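# Lower a held peg into a plate's hole

## Task

The left gripper starts out holding a peg a little above a plate, near the plate's hole. Lower the peg into that hole until it sits on the hole's bottom. Forcing or wedging the peg too hard counts as a failed attempt.

## Robot and tools

Robot: two six-joint arms, left_arm and right_arm, each ending in a parallel two-finger gripper. Only left_arm matters here; it already grips the peg. Keep right_arm still and away from the left one, since a hard collision between the arms can end the attempt.

Frames: the scene frame has its origin at table-top height midway between the nominal bases, with +z up, +x pointing out over the table and +y toward left_arm. Calibrated bases in the scene frame are left_arm at (-0.036, +0.247, 0) m and right_arm at (+0.028, -0.347, 0) m, both with nearly identity rotation. Each arm's end_effector_position (metres) and end_effector_quat_wxyz are given in that arm's own base frame. This point sits between the finger pads, roughly 1 cm behind the tips. The fingers point along the gripper's +z axis and close along its y axis. Reported poses can be a few centimetres off. Fixed cameras (cam_high, cam_low) use the scene frame, and the wrist cameras (cam_left_wrist, cam_right_wrist, 672x504) use their arm's base frame.

Joint order: every row and every per-arm list in results uses wrist roll, wrist pitch, shoulder, waist, elbow, wrist yaw. The stated ranges in rad are: roll -2.094..2.094, pitch -1.571..1.571, shoulder 0..3.142, waist -2.618..3.054, elbow 0..3.142, yaw -1.571..1.571. The real ends can differ by up to 0.059.

Row format (shared by both motion tools): one flat list of 14 numbers, each in [-1, 1]. The first 7 are for left_arm (six joint values in the order above, then the gripper opening) and the last 7 are for right_arm in the same layout. Both arms must always be included. Joint values are offsets, not poses. They are measured from the arm's Joint targets as printed at the start of the action or call, not from the previous row, so sending the same offset twice moves the joint twice. Scale: 1.0 equals 1.202 rad for the waist, 1.258 for the shoulder, 1.3 for the elbow, 2.073 for wrist pitch, and 2.022 for wrist yaw and roll. A 0 keeps that joint at its target. The opening number is absolute, with +1 fully open and -1 closed. To keep a grip unchanged, resend the current command; a 0 would half-open it.

execute_actions(actions, cameras): actions is a list of actions. Each action is a list of up to 15 rows, and each row lasts one 1/30 s step. If an action has fewer rows, its last row is held until 15 steps are done. An action is rejected if it would push a joint more than 0.059 rad outward beyond its range. An empty actions list just reports the full state. cameras lists the camera names to return: omit it for all, or pass [] for none.

move(target, speed, blend, opening_speed, blocking, cameras): target is a single 14-number row, or a list of up to 15 such rows acting as waypoints. Every waypoint's offsets count from the same starting Joint targets. All joints are interpolated together. speed is the peak rate in rad/s of the joint that has the farthest to go (0.01 to 2, default 0.5), given as one value or one per waypoint. blend is a corner radius in rad (default 0). opening_speed is the gripper rate per second on the -1..+1 scale, at least 0.2. With blocking=false the call returns early while the motion keeps going. Paths do not avoid obstacles. The result ends with a move: line such as done, off_target (at rest but more than 0.035 rad from target), moving, held or fault, together with the worst joint error.

wait(seconds 0 to 10, cameras) lets time pass. stop(cameras) brakes a running move. zoom_image(camera, region [x0,y0,x1,y1] in pixels, at most 504x504) enlarges part of the latest image from that camera. read_manual gives licence texts only. finished_scene(scene = the current scene number) ends the scene and cannot be undone; the peg must stay seated afterwards without the robot holding it.

Results: Joint positions (rad) and Joint velocities (rad/s) are listed per arm, each ending with the finger gap in metres (0.093 m is fully open). Joint targets is the baseline for the next offsets. Other fields are grip_measured (motor on the -1..+1 scale; the pads meet near -0.94, plus about 0.0208 per mm of object width), Joint torques (N m; numbers 3 to 5 wrap at ±28), step readings, and lines such as "joint sent to its limit", "joint command not followed", MOTOR HOT and OVER-TEMPERATURE FAULT.

Limits: on each step a joint target may lead the measured angle by at most 0.202 (waist), 0.258 (shoulder), 0.3 (elbow), 0.573 (pitch) or 0.522 (yaw, roll) rad. Any target that would move the gripper more than 200 mm gets scaled back. Friction can leave small commands unexecuted.

Cautions: insert slowly and in small steps, and watch the torques and the images. Do not keep pushing once the peg stops moving; if the arm is pressing, command the targets back past the measured positions. Keep the grip closed until the peg is seated, then open gently. Never release the peg while it is moving, and never let anything fall off the table. Avoid long holds at full reach, because motors overheat, and at 90 °C the arm folds up and becomes idle.

Each tool is called in YAML: its name, and indented under it one key for each argument.

## Session

execute_actions:
  actions: []

Scene clock: 0.00 s.
left_arm: end_effector_position=(+0.2798, -0.1606, +0.1326) grip_measured=-0.291 end_effector_quat_wxyz=(+0.018, +0.861, +0.508, +0.003) | right_arm: end_effector_position=(+0.3754, +0.0000, +0.4021) grip_measured=+1.000 end_effector_quat_wxyz=(+0.707, +0.000, +0.707, +0.000)
Joint names: [wrist roll, wrist pitch, shoulder, waist, elbow, wrist yaw]
Joint positions: left_arm=[1.56 -1.298 1.73 -0.515 1.493 0.013 0.031] | right_arm=[0 0 1.047 0 1.047 0 0.093]
Joint velocities: left_arm=[-0.051 -0.081 0.002 -0.012 0.017 -0.095 0.008] | right_arm=[within noise]
Joint torques (N m): no reading
Motor temperatures (°C): left_arm=[29 35 36 28 36 31 31] | right_arm=[29 33 34 29 38 33 31]
Heat: left arm: 36 °C; right arm: 38 °C.
Joint targets: left_arm=[1.560 -1.297 1.711 -0.515 1.510 0.015] | right_arm=[0.000 0.010 1.043 0.000 1.061 0.000]
Tool commands: left_gripper/opening=-0.921165 right_gripper/opening=+1.0

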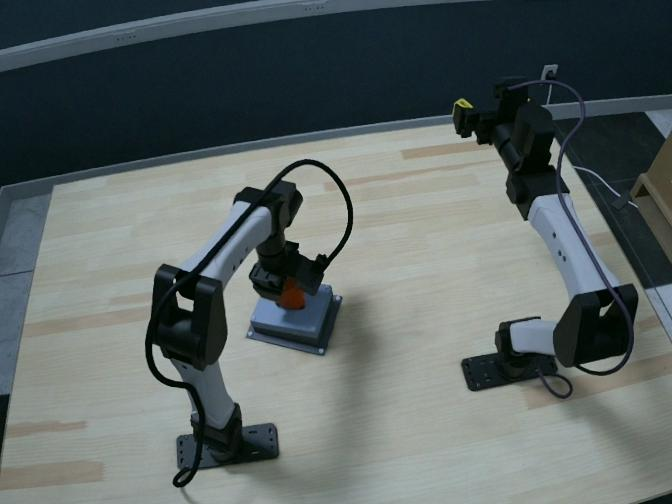

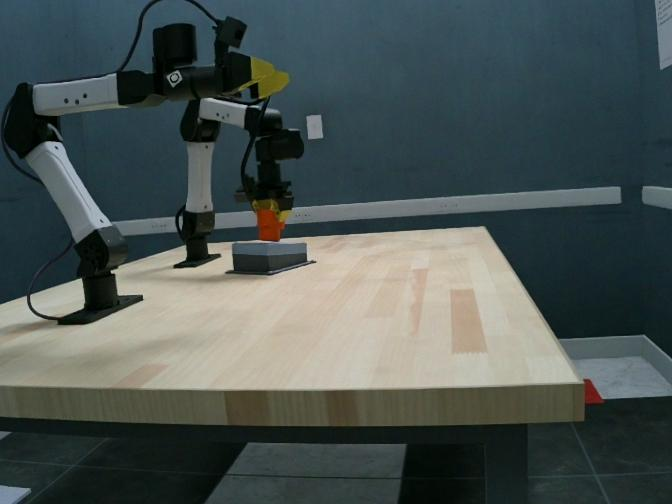

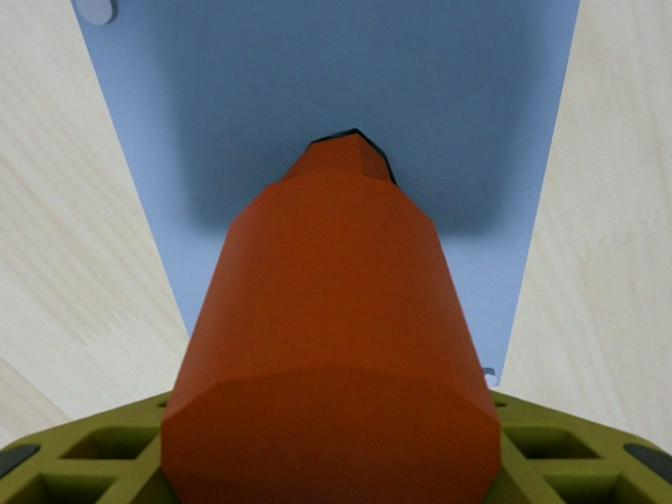

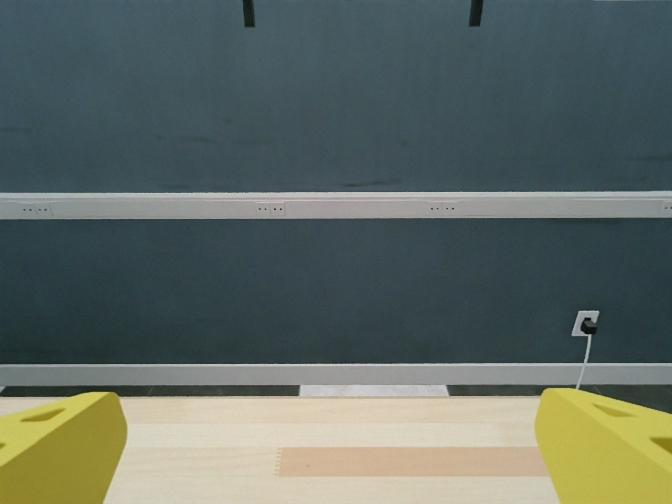

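zoom_image:
  camera: "cam_left_wrist"
  region: [260, 90, 440, 225]

zoom_image:
  camera: "cam_low"
  region: [210, 180, 330, 280]

zoom_image:
  camera: "cam_high"
  region: [230, 240, 350, 360]

Scaled by 2.800 from the camera's 672x504 image, which has a finer 960x720 frame.

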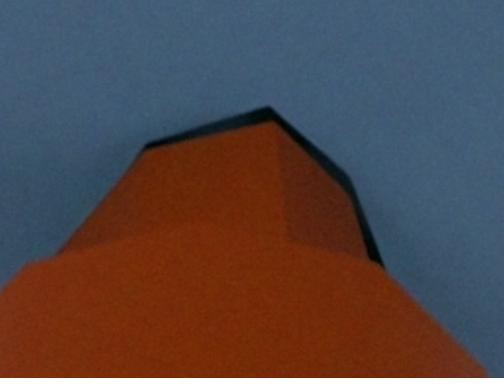

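Scaled by 4.200 from the camera's 672x504 image, which has a finer 960x720 frame.

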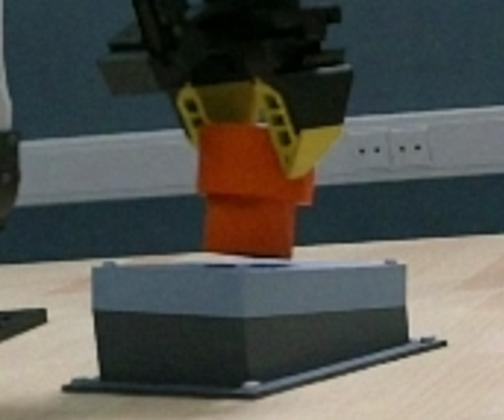

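Scaled by 4.200 from the camera's 672x504 image, which has a finer 960x720 frame.

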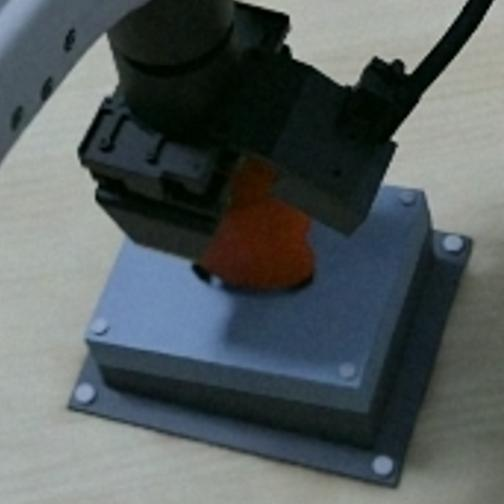

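move:
  target: [0,-0.065,0.0005,0,0.1,0,-0.921,0,0,0,0,0,0,1]

zoom_image:
  camera: "cam_low"
  region: [220, 170, 320, 280]

zoom_image:
  camera: "cam_high"
  region: [240, 250, 340, 350]

zoom_image:
  camera: "cam_left_wrist"
  region: [220, 60, 460, 240]

Scene clock: 14.77 s.
left_arm: end_effector_position=(+0.2782, -0.1598, +0.1621) grip_measured=-0.217 end_effector_quat_wxyz=(+0.018, +0.861, +0.508, +0.003) | right_arm: end_effector_position=(+0.3754, +0.0000, +0.4021) grip_measured=+1.000 end_effector_quat_wxyz=(+0.707, +0.000, +0.707, +0.000)
Joint positions: left_arm=[1.56 -1.415 1.73 -0.515 1.61 0.013 0.035] | right_arm=[0 0 1.047 0 1.047 0 0.093]
Joint torques (N m): left_arm=[0.22 0.23 -8.58 -0.59 8.44 0.15] | right_arm=[0 2.29 -3.26 -0.16 10.14 0.04]
Motor temperatures (°C): left_arm=[29 35 41 28 38 31 32] | right_arm=[29 38 35 29 41 33 31]
Heat: left arm: 41 °C; right arm: 41 °C.
Joint targets: left_arm=[1.560 -1.431 1.711 -0.515 1.639 0.015] | right_arm=[0.000 0.010 1.043 0.000 1.061 0.000]
move: done
camera_calibration:
cam_left_wrist: T_world_to_cam=[[-0.87578, 0.482085, -0.024558, 0.324562], [0.42665, 0.796864, 0.42776, -0.0246251], [0.225786, 0.364146, -0.903559, 0.228459], [0, 0, 0, 1]]

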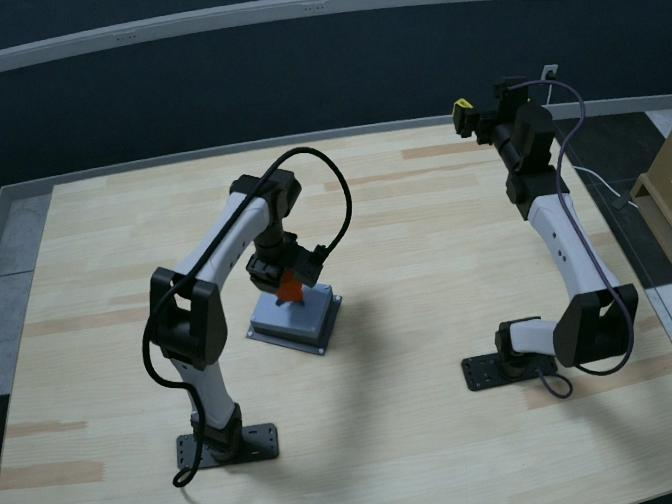

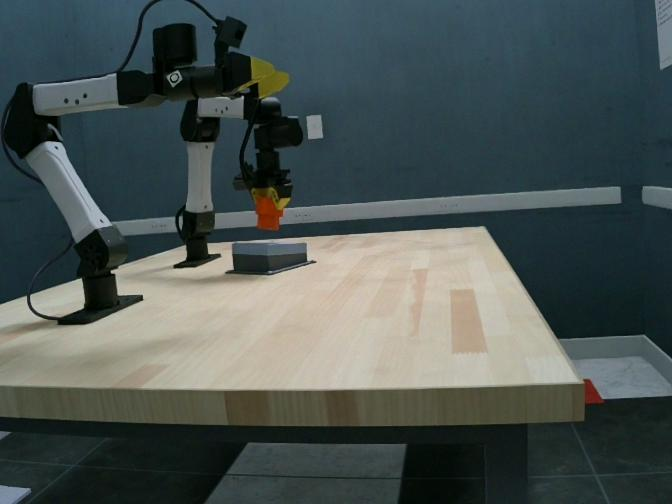

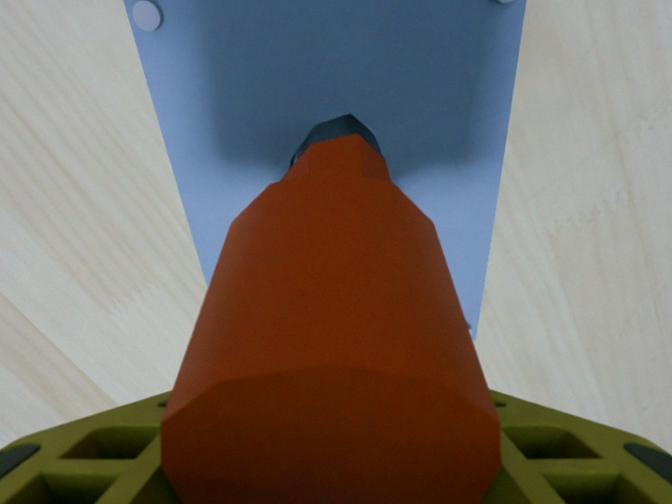

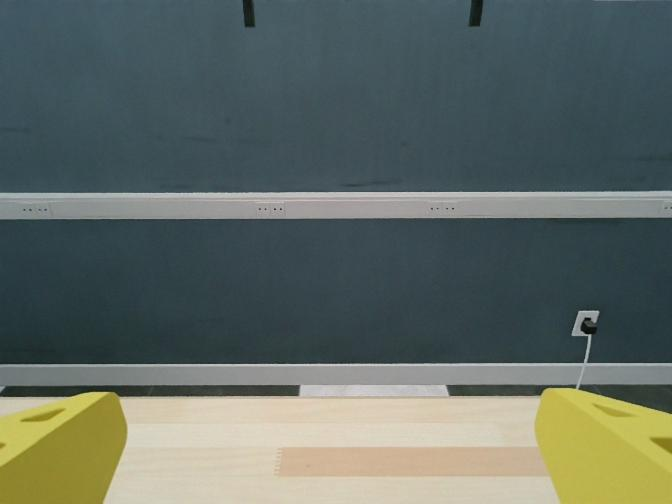

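Scaled by 4.582 from the camera's 672x504 image, which has a finer 960x720 frame.

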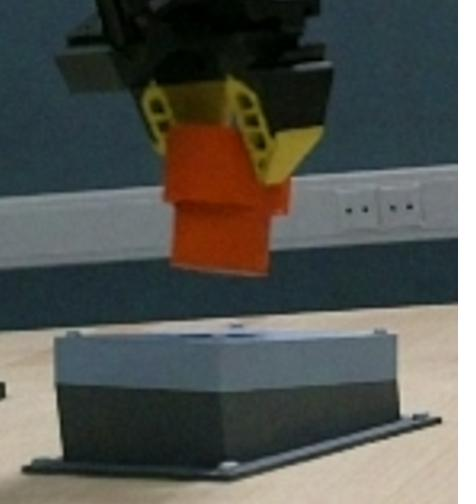

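Scaled by 5.040 from the camera's 672x504 image, which has a finer 960x720 frame.

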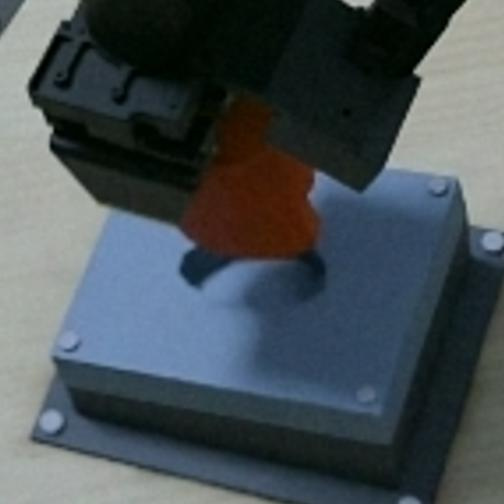

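Scaled by 2.100 from the camera's 672x504 image, which has a finer 960x720 frame.

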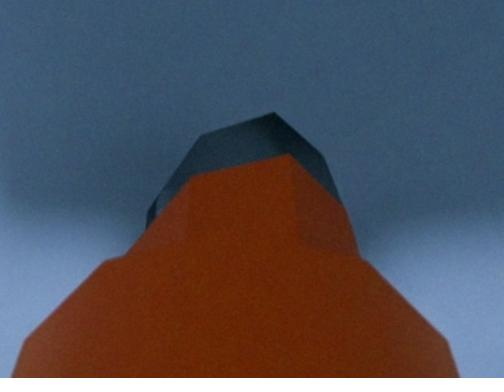

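move:
  target: [-0.045,0,0,-0.07,0,-0.0989,-0.921,0,0,0,0,0,0,1]

zoom_image:
  camera: "cam_low"
  region: [220, 170, 320, 280]

zoom_image:
  camera: "cam_high"
  region: [240, 250, 340, 350]

zoom_image:
  camera: "cam_left_wrist"
  region: [220, 60, 460, 240]

Scene clock: 28.83 s.
left_arm: end_effector_position=(+0.2811, -0.1567, +0.1645) grip_measured=-0.217 end_effector_quat_wxyz=(-0.020, +0.857, +0.508, +0.083) | right_arm: end_effector_position=(+0.3754, +0.0000, +0.4021) grip_measured=+1.000 end_effector_quat_wxyz=(+0.707, +0.000, +0.707, +0.000)
Joint positions: left_arm=[1.478 -1.416 1.73 -0.596 1.61 -0.168 0.035] | right_arm=[0 0 1.047 0 1.047 0 0.093]
Joint torques (N m): left_arm=[0.06 0.29 -8.39 -0.8 8.34 -0.15] | right_arm=[0.02 2.23 -3.04 -0.16 10.02 0.03]
Joint targets: left_arm=[1.469 -1.431 1.711 -0.599 1.639 -0.185] | right_arm=[0.000 0.010 1.043 0.000 1.061 0.000]
move: done
camera_calibration:
cam_left_wrist: T_world_to_cam=[[-0.876036, 0.480617, -0.0396105, 0.327947], [0.371484, 0.724923, 0.580074, -0.050118], [0.307508, 0.493451, -0.8136, 0.211312], [0, 0, 0, 1]]

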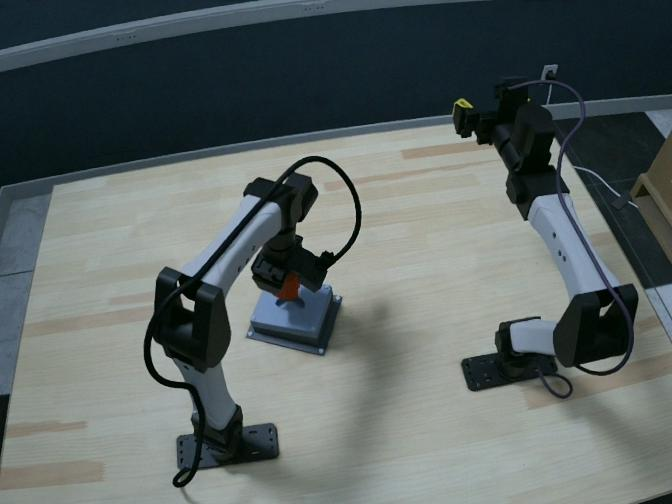

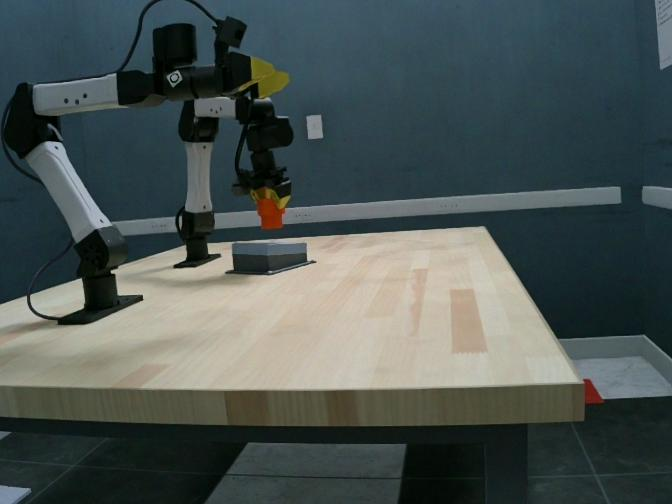

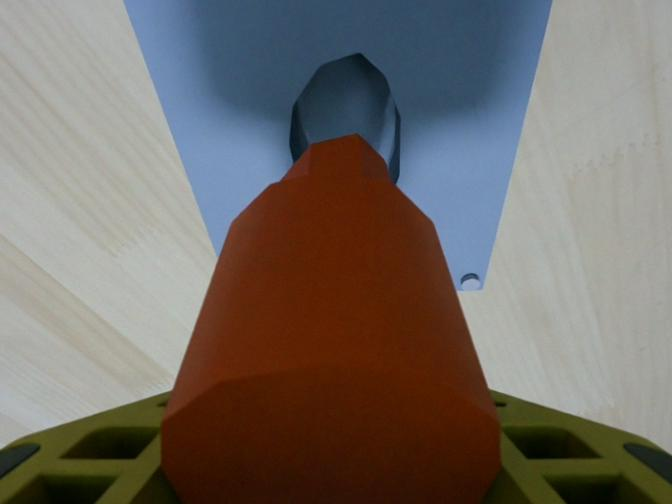

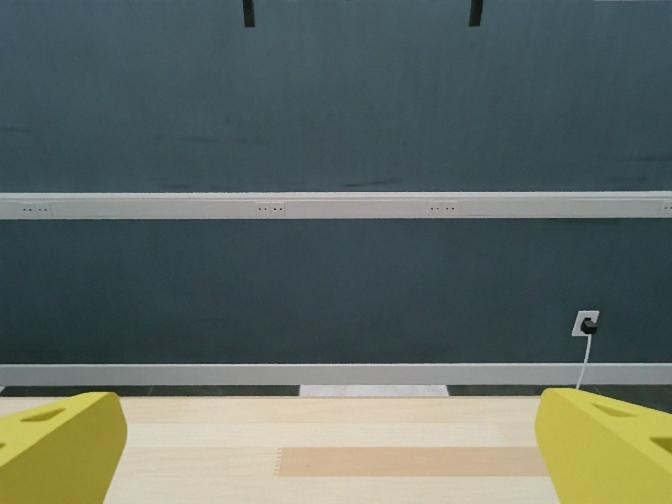

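Scaled by 4.582 from the camera's 672x504 image, which has a finer 960x720 frame.

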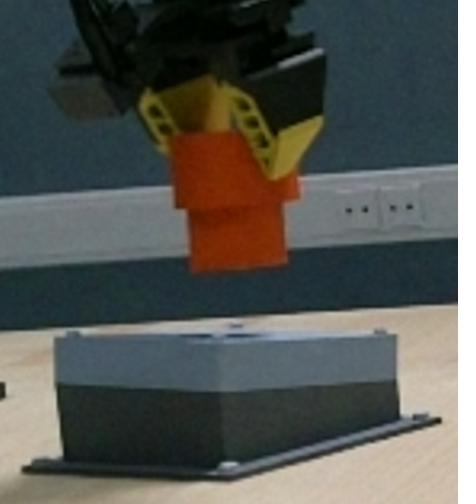

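Scaled by 5.040 from the camera's 672x504 image, which has a finer 960x720 frame.

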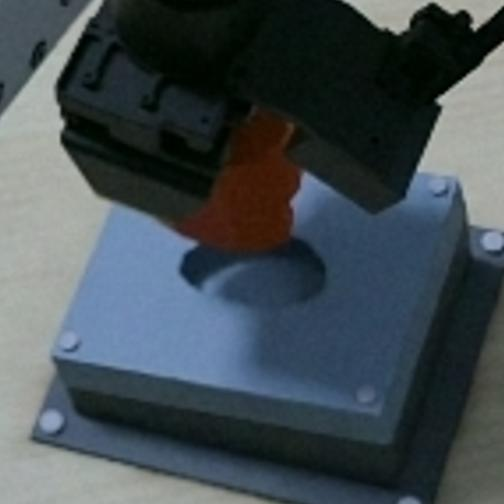

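Scaled by 2.100 from the camera's 672x504 image, which has a finer 960x720 frame.

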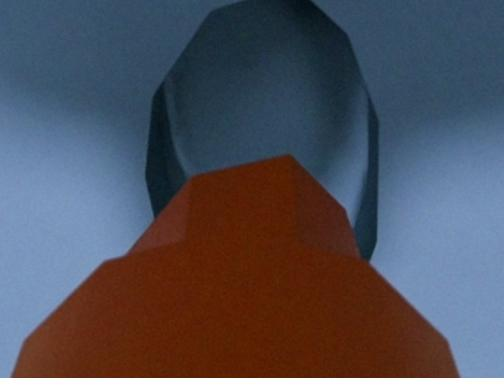

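zoom_image:
  camera: "cam_low"
  region: [225, 233, 325, 283]

zoom_image:
  camera: "cam_low"
  region: [245, 185, 300, 240]

zoom_image:
  camera: "cam_left_wrist"
  region: [150, 20, 530, 470]

Scaled by 5.040 from the camera's 672x504 image, which has a finer 960x720 frame.

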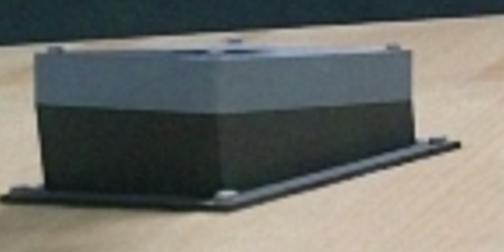

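Scaled by 9.164 from the camera's 672x504 image, which has a finer 960x720 frame.

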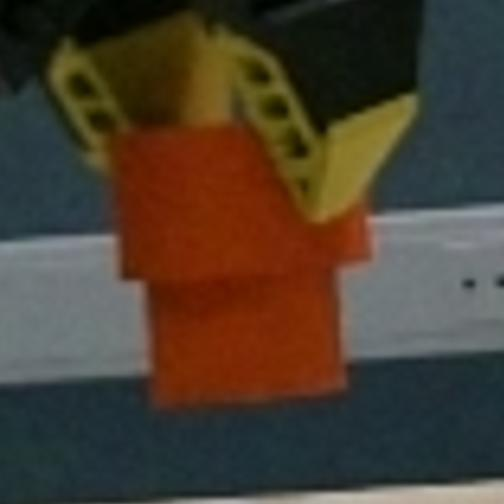

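Scaled by 1.120 from the camera's 672x504 image, which has a finer 960x720 frame.

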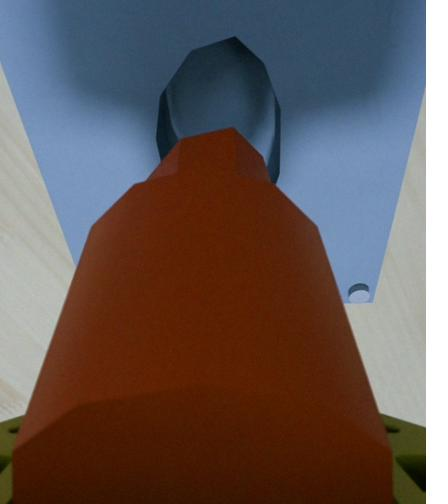

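move:
  target: [-0.038,0.0145,0.030,-0.035,-0.020,0,-0.921,0,0,0,0,0,0,1]
  speed: 0.2

zoom_image:
  camera: "cam_low"
  region: [225, 190, 315, 280]

zoom_image:
  camera: "cam_high"
  region: [240, 250, 340, 350]

zoom_image:
  camera: "cam_left_wrist"
  region: [220, 60, 460, 240]

Scene clock: 62.50 s.
left_arm: end_effector_position=(+0.2749, -0.1681, +0.1612) grip_measured=-0.217 end_effector_quat_wxyz=(-0.021, +0.848, +0.523, +0.083) | right_arm: end_effector_position=(+0.3754, +0.0000, +0.4021) grip_measured=+1.000 end_effector_quat_wxyz=(+0.707, +0.000, +0.707, +0.000)
Joint positions: left_arm=[1.401 -1.417 1.741 -0.637 1.61 -0.17 0.035] | right_arm=[0 0 1.047 0 1.047 0 0.093]
Joint torques (N m): left_arm=[0.07 0.57 -6.61 -1.01 6.17 -0.14] | right_arm=[-0.03 2.27 -3.37 -0.03 10.09 -0.03]
Motor temperatures (°C): left_arm=[29 34 49 28 42 31 33] | right_arm=[29 45 35 29 46 33 31]
Heat: left arm: 49 °C; right arm: 46 °C.
Joint targets: left_arm=[1.392 -1.401 1.749 -0.641 1.613 -0.185] | right_arm=[0.000 0.010 1.043 0.000 1.061 0.000]
move: done
camera_calibration:
cam_left_wrist: T_world_to_cam=[[-0.892008, 0.450154, -0.0410229, 0.327444], [0.345715, 0.73788, 0.579667, -0.0283006], [0.291209, 0.502885, -0.81382, 0.222291], [0, 0, 0, 1]]

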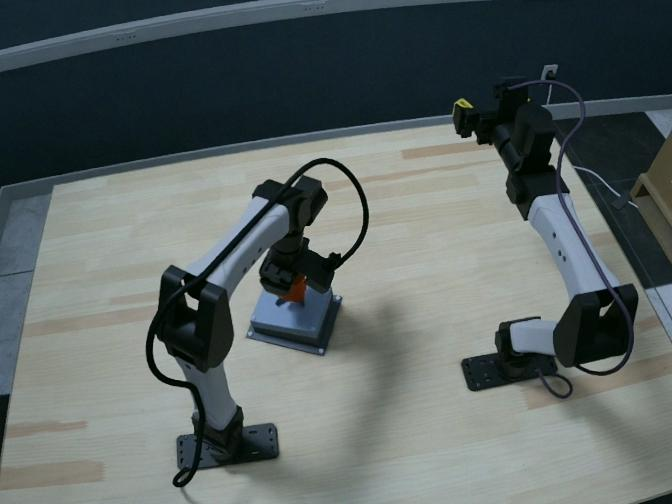

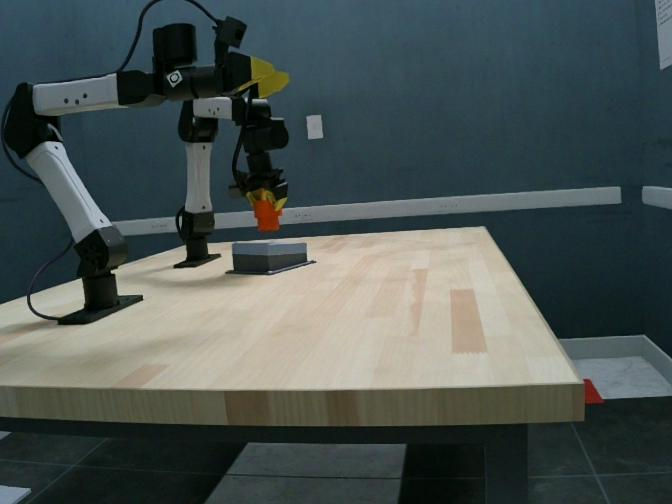

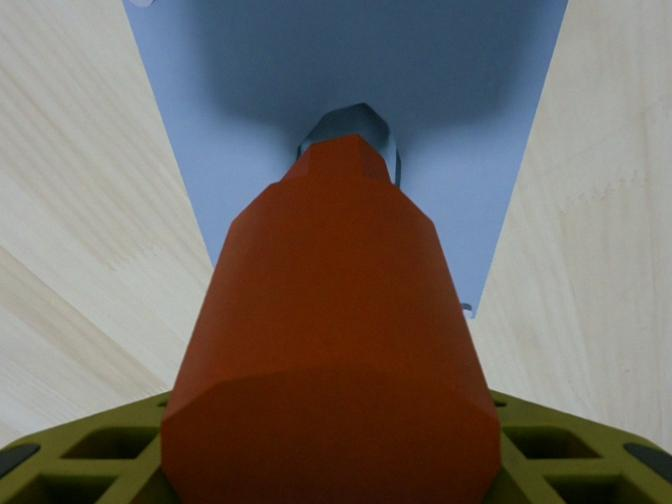

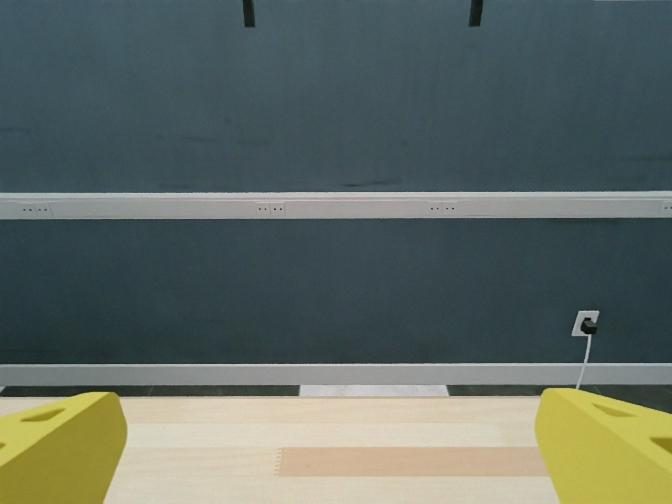

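Scaled by 5.600 from the camera's 672x504 image, which has a finer 960x720 frame.

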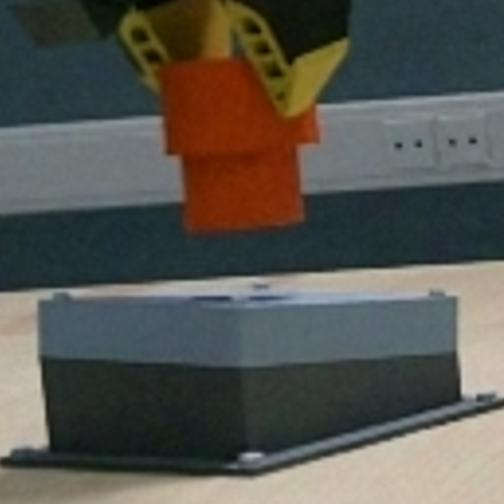

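Scaled by 5.040 from the camera's 672x504 image, which has a finer 960x720 frame.

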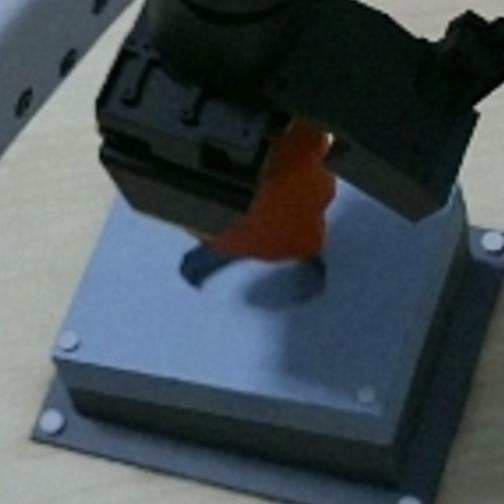

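Scaled by 2.100 from the camera's 672x504 image, which has a finer 960x720 frame.

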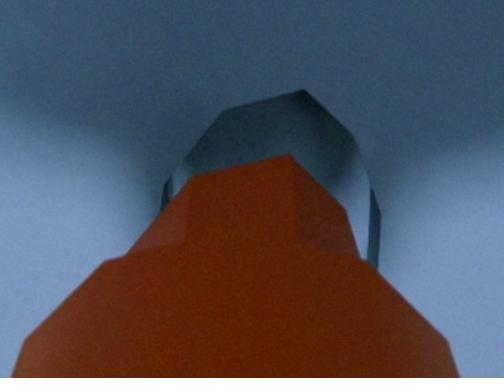

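move:
  target: [0,0.0227,0.0127,-0.003,-0.0377,0,-0.921,0,0,0,0,0,0,1]
  speed: 0.1

zoom_image:
  camera: "cam_low"
  region: [225, 190, 315, 280]

zoom_image:
  camera: "cam_left_wrist"
  region: [220, 60, 460, 240]

Scene clock: 76.30 s.
left_arm: end_effector_position=(+0.2754, -0.1692, +0.1446) grip_measured=-0.217 end_effector_quat_wxyz=(-0.030, +0.849, +0.522, +0.080) | right_arm: end_effector_position=(+0.3754, +0.0000, +0.4021) grip_measured=+1.000 end_effector_quat_wxyz=(+0.707, +0.000, +0.707, +0.000)
Joint positions: left_arm=[1.4 -1.372 1.757 -0.639 1.563 -0.17 0.035] | right_arm=[0 0 1.047 0 1.047 0 0.093]
Joint torques (N m): left_arm=[0.03 0.57 -6.76 -0.88 6.24 -0.12] | right_arm=[0.04 2.28 -3.19 -0.14 10.04 -0.01]
Joint targets: left_arm=[1.392 -1.354 1.765 -0.644 1.564 -0.185] | right_arm=[0.000 0.010 1.043 0.000 1.061 0.000]
move: done
camera_calibration:
cam_left_wrist: T_world_to_cam=[[-0.891963, 0.451537, -0.0227361, 0.325181], [0.35523, 0.731053, 0.582558, -0.022204], [0.279668, 0.511543, -0.812471, 0.213616], [0, 0, 0, 1]]

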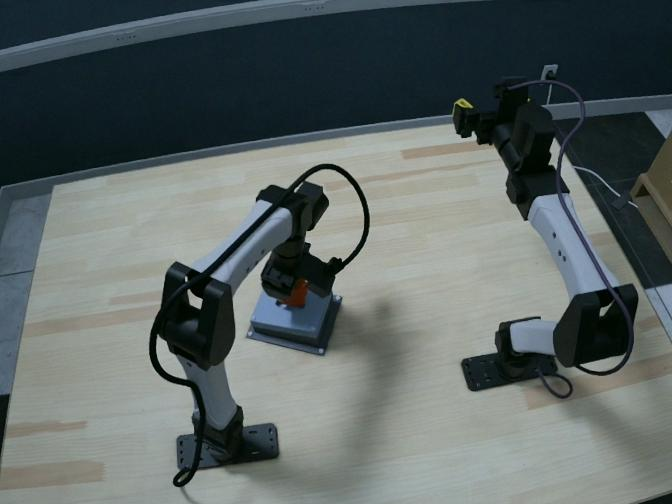

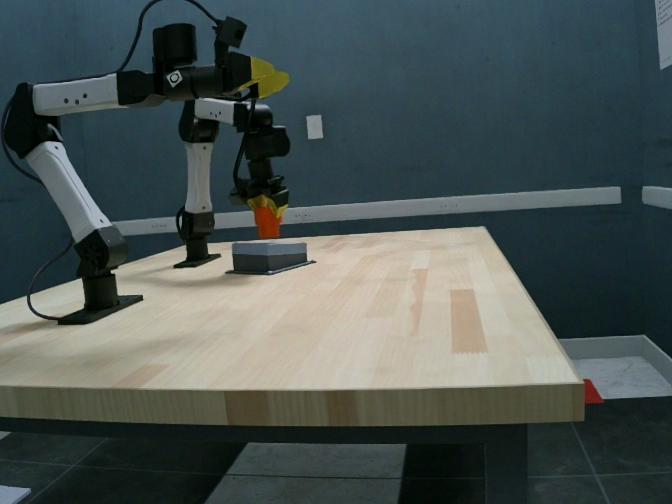

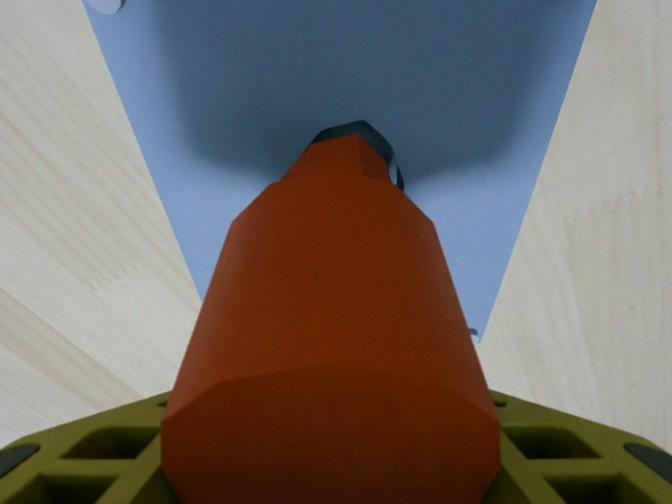

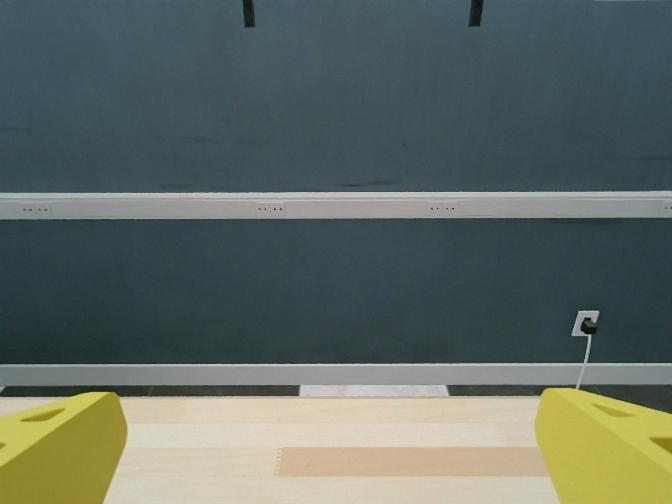

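Scaled by 5.600 from the camera's 672x504 image, which has a finer 960x720 frame.

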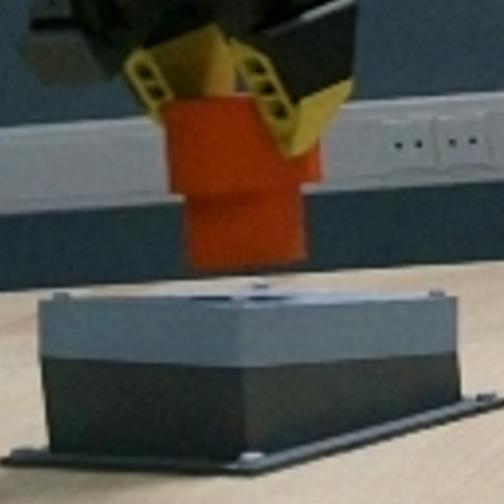

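Scaled by 2.100 from the camera's 672x504 image, which has a finer 960x720 frame.

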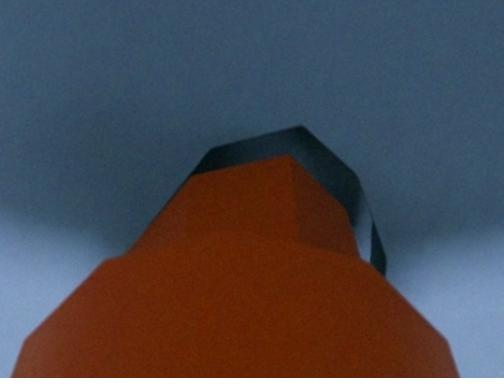

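move:
  target: [0,0.0177,-0.0095,0,-0.0336,0,-0.921,0,0,0,0,0,0,1]
  speed: 0.1

zoom_image:
  camera: "cam_low"
  region: [225, 190, 315, 280]

zoom_image:
  camera: "cam_left_wrist"
  region: [220, 60, 460, 240]

zoom_image:
  camera: "cam_high"
  region: [240, 250, 340, 350]

Scene clock: 86.60 s.
left_arm: end_effector_position=(+0.2744, -0.1685, +0.1337) grip_measured=-0.217 end_effector_quat_wxyz=(-0.032, +0.849, +0.522, +0.079) | right_arm: end_effector_position=(+0.3754, +0.0000, +0.4021) grip_measured=+1.000 end_effector_quat_wxyz=(+0.707, +0.000, +0.707, +0.000)
Joint positions: left_arm=[1.4 -1.335 1.757 -0.639 1.52 -0.17 0.035] | right_arm=[0 0 1.047 0 1.047 0 0.093]
Joint torques (N m): left_arm=[0.01 0.58 -7.53 -1.03 5.91 -0.13] | right_arm=[0.02 2.27 -3.02 -0.08 10.28 -0.02]
Joint targets: left_arm=[1.392 -1.317 1.753 -0.644 1.521 -0.185] | right_arm=[0.000 0.010 1.043 0.000 1.061 0.000]
move: done
camera_calibration:
cam_left_wrist: T_world_to_cam=[[-0.892059, 0.451609, -0.0167223, 0.322987], [0.358086, 0.72893, 0.583469, -0.0173152], [0.275689, 0.514501, -0.811963, 0.206209], [0, 0, 0, 1]]

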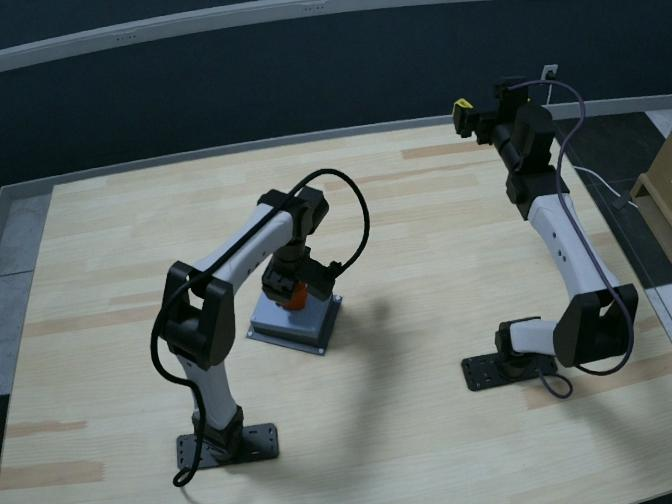

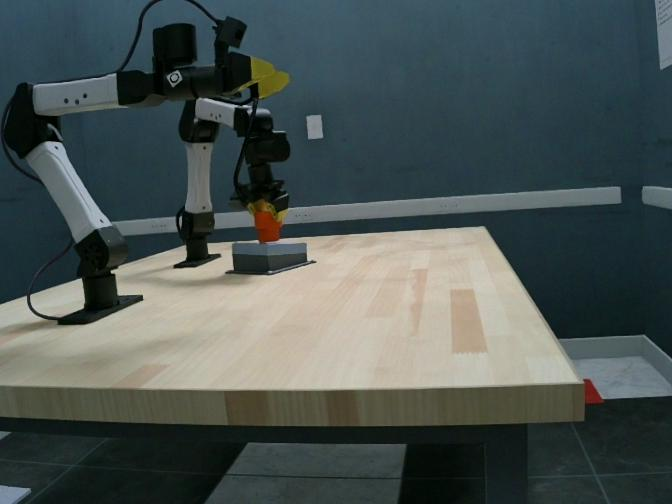

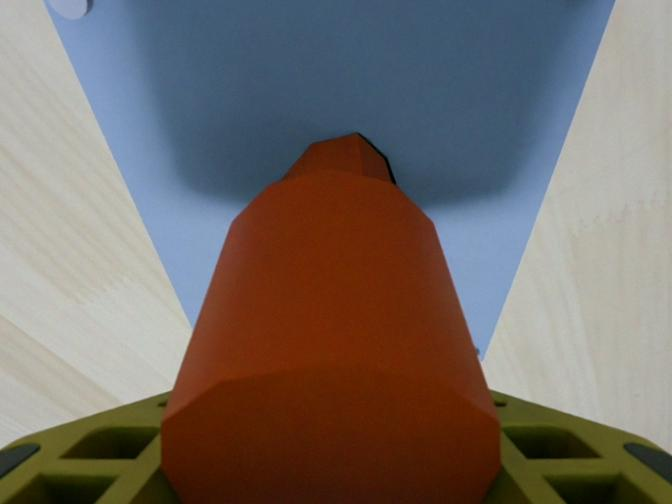

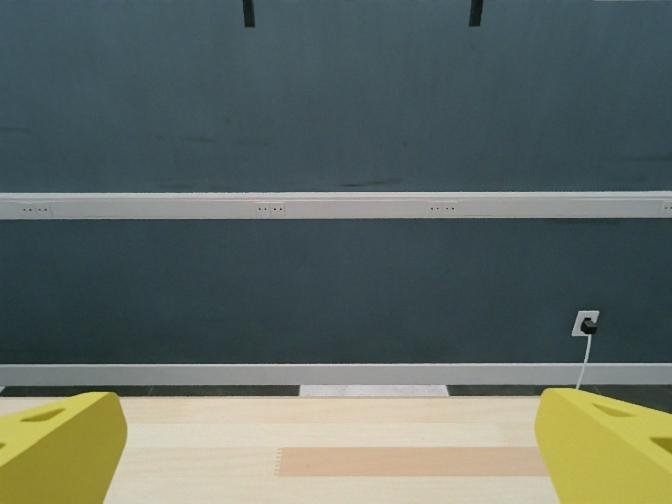

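Scaled by 5.600 from the camera's 672x504 image, which has a finer 960x720 frame.

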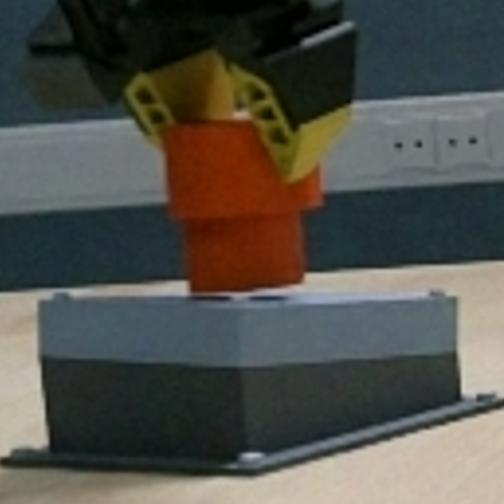

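Scaled by 2.100 from the camera's 672x504 image, which has a finer 960x720 frame.

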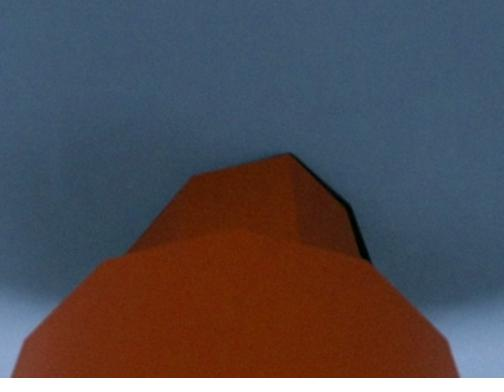

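Scaled by 5.040 from the camera's 672x504 image, which has a finer 960x720 frame.

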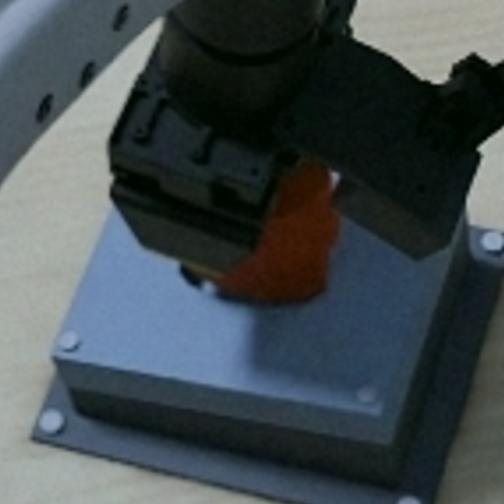

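move:
  target: [0,0,-0.008,0.0083,-0.003,0,-0.921,0,0,0,0,0,0,1]
  speed: 0.1
  cameras: ["cam_low","cam_left_wrist","cam_high"]

zoom_image:
  camera: "cam_low"
  region: [225, 190, 315, 280]

zoom_image:
  camera: "cam_left_wrist"
  region: [260, 90, 430, 220]

Scene clock: 99.70 s.
left_arm: end_effector_position=(+0.2745, -0.1686, +0.1337) grip_measured=-0.217 end_effector_quat_wxyz=(-0.032, +0.849, +0.522, +0.079) | right_arm: end_effector_position=(+0.3754, +0.0000, +0.4021) grip_measured=+1.000 end_effector_quat_wxyz=(+0.707, +0.000, +0.707, +0.000)
Joint positions: left_arm=[1.4 -1.335 1.757 -0.639 1.52 -0.17 0.035] | right_arm=[0 0 1.047 0 1.047 0 0.093]
Joint torques (N m): left_arm=[0.04 0.53 -8.39 -0.09 5.67 -0.17] | right_arm=[0.02 2.29 -3.18 -0.34 10.11 0.07]
Joint targets: left_arm=[1.392 -1.317 1.743 -0.634 1.517 -0.185] | right_arm=[0.000 0.010 1.043 0.000 1.061 0.000]
move: done
camera_calibration:
cam_left_wrist: T_world_to_cam=[[-0.892049, 0.451601, -0.0174741, 0.323264], [0.357729, 0.729195, 0.583356, -0.0171301], [0.276186, 0.514131, -0.812028, 0.206034], [0, 0, 0, 1]]
Images, in order: cam_high, cam_low, cam_left_wrist.

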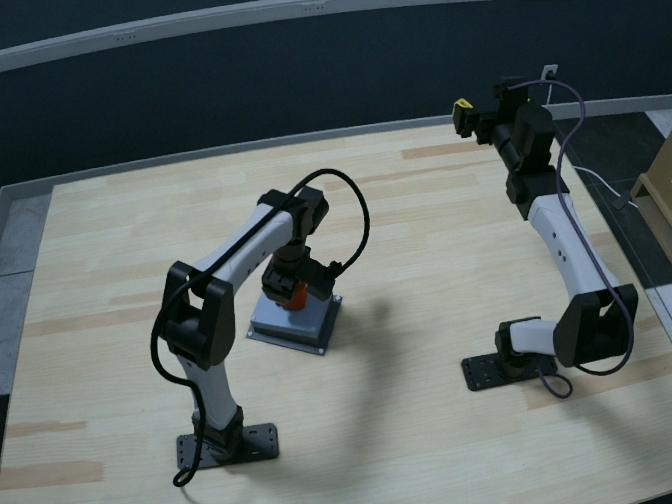

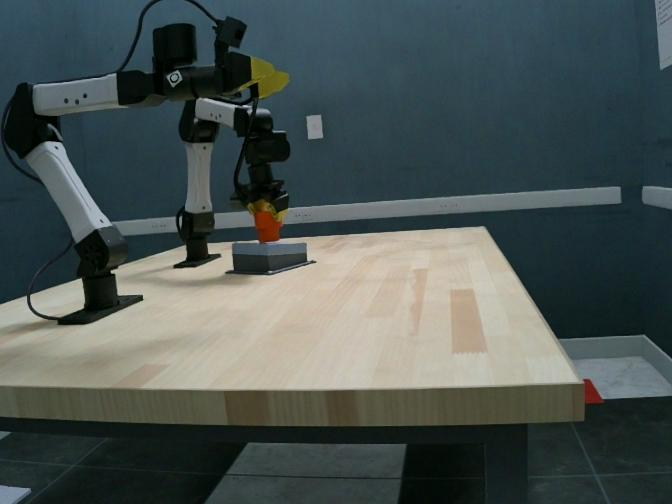

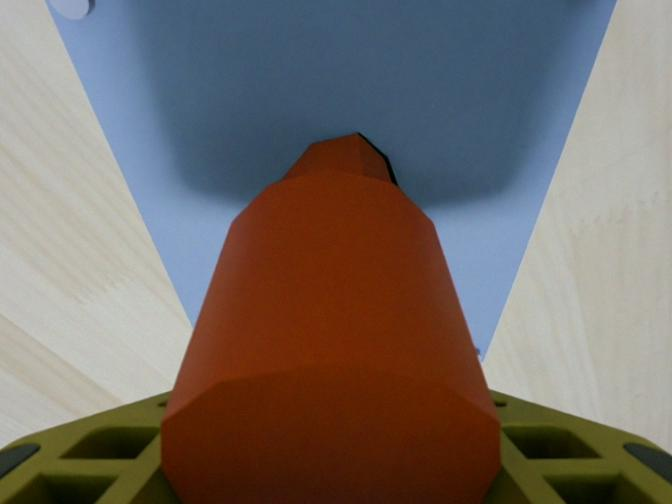

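Scaled by 5.600 from the camera's 672x504 image, which has a finer 960x720 frame.

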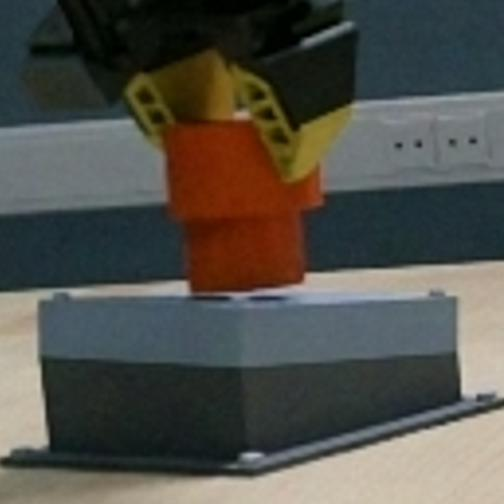

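Scaled by 2.965 from the camera's 672x504 image, which has a finer 960x720 frame.

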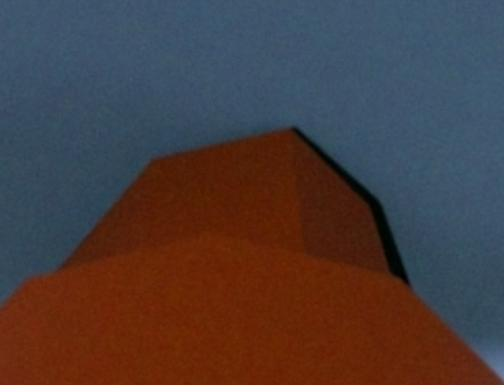

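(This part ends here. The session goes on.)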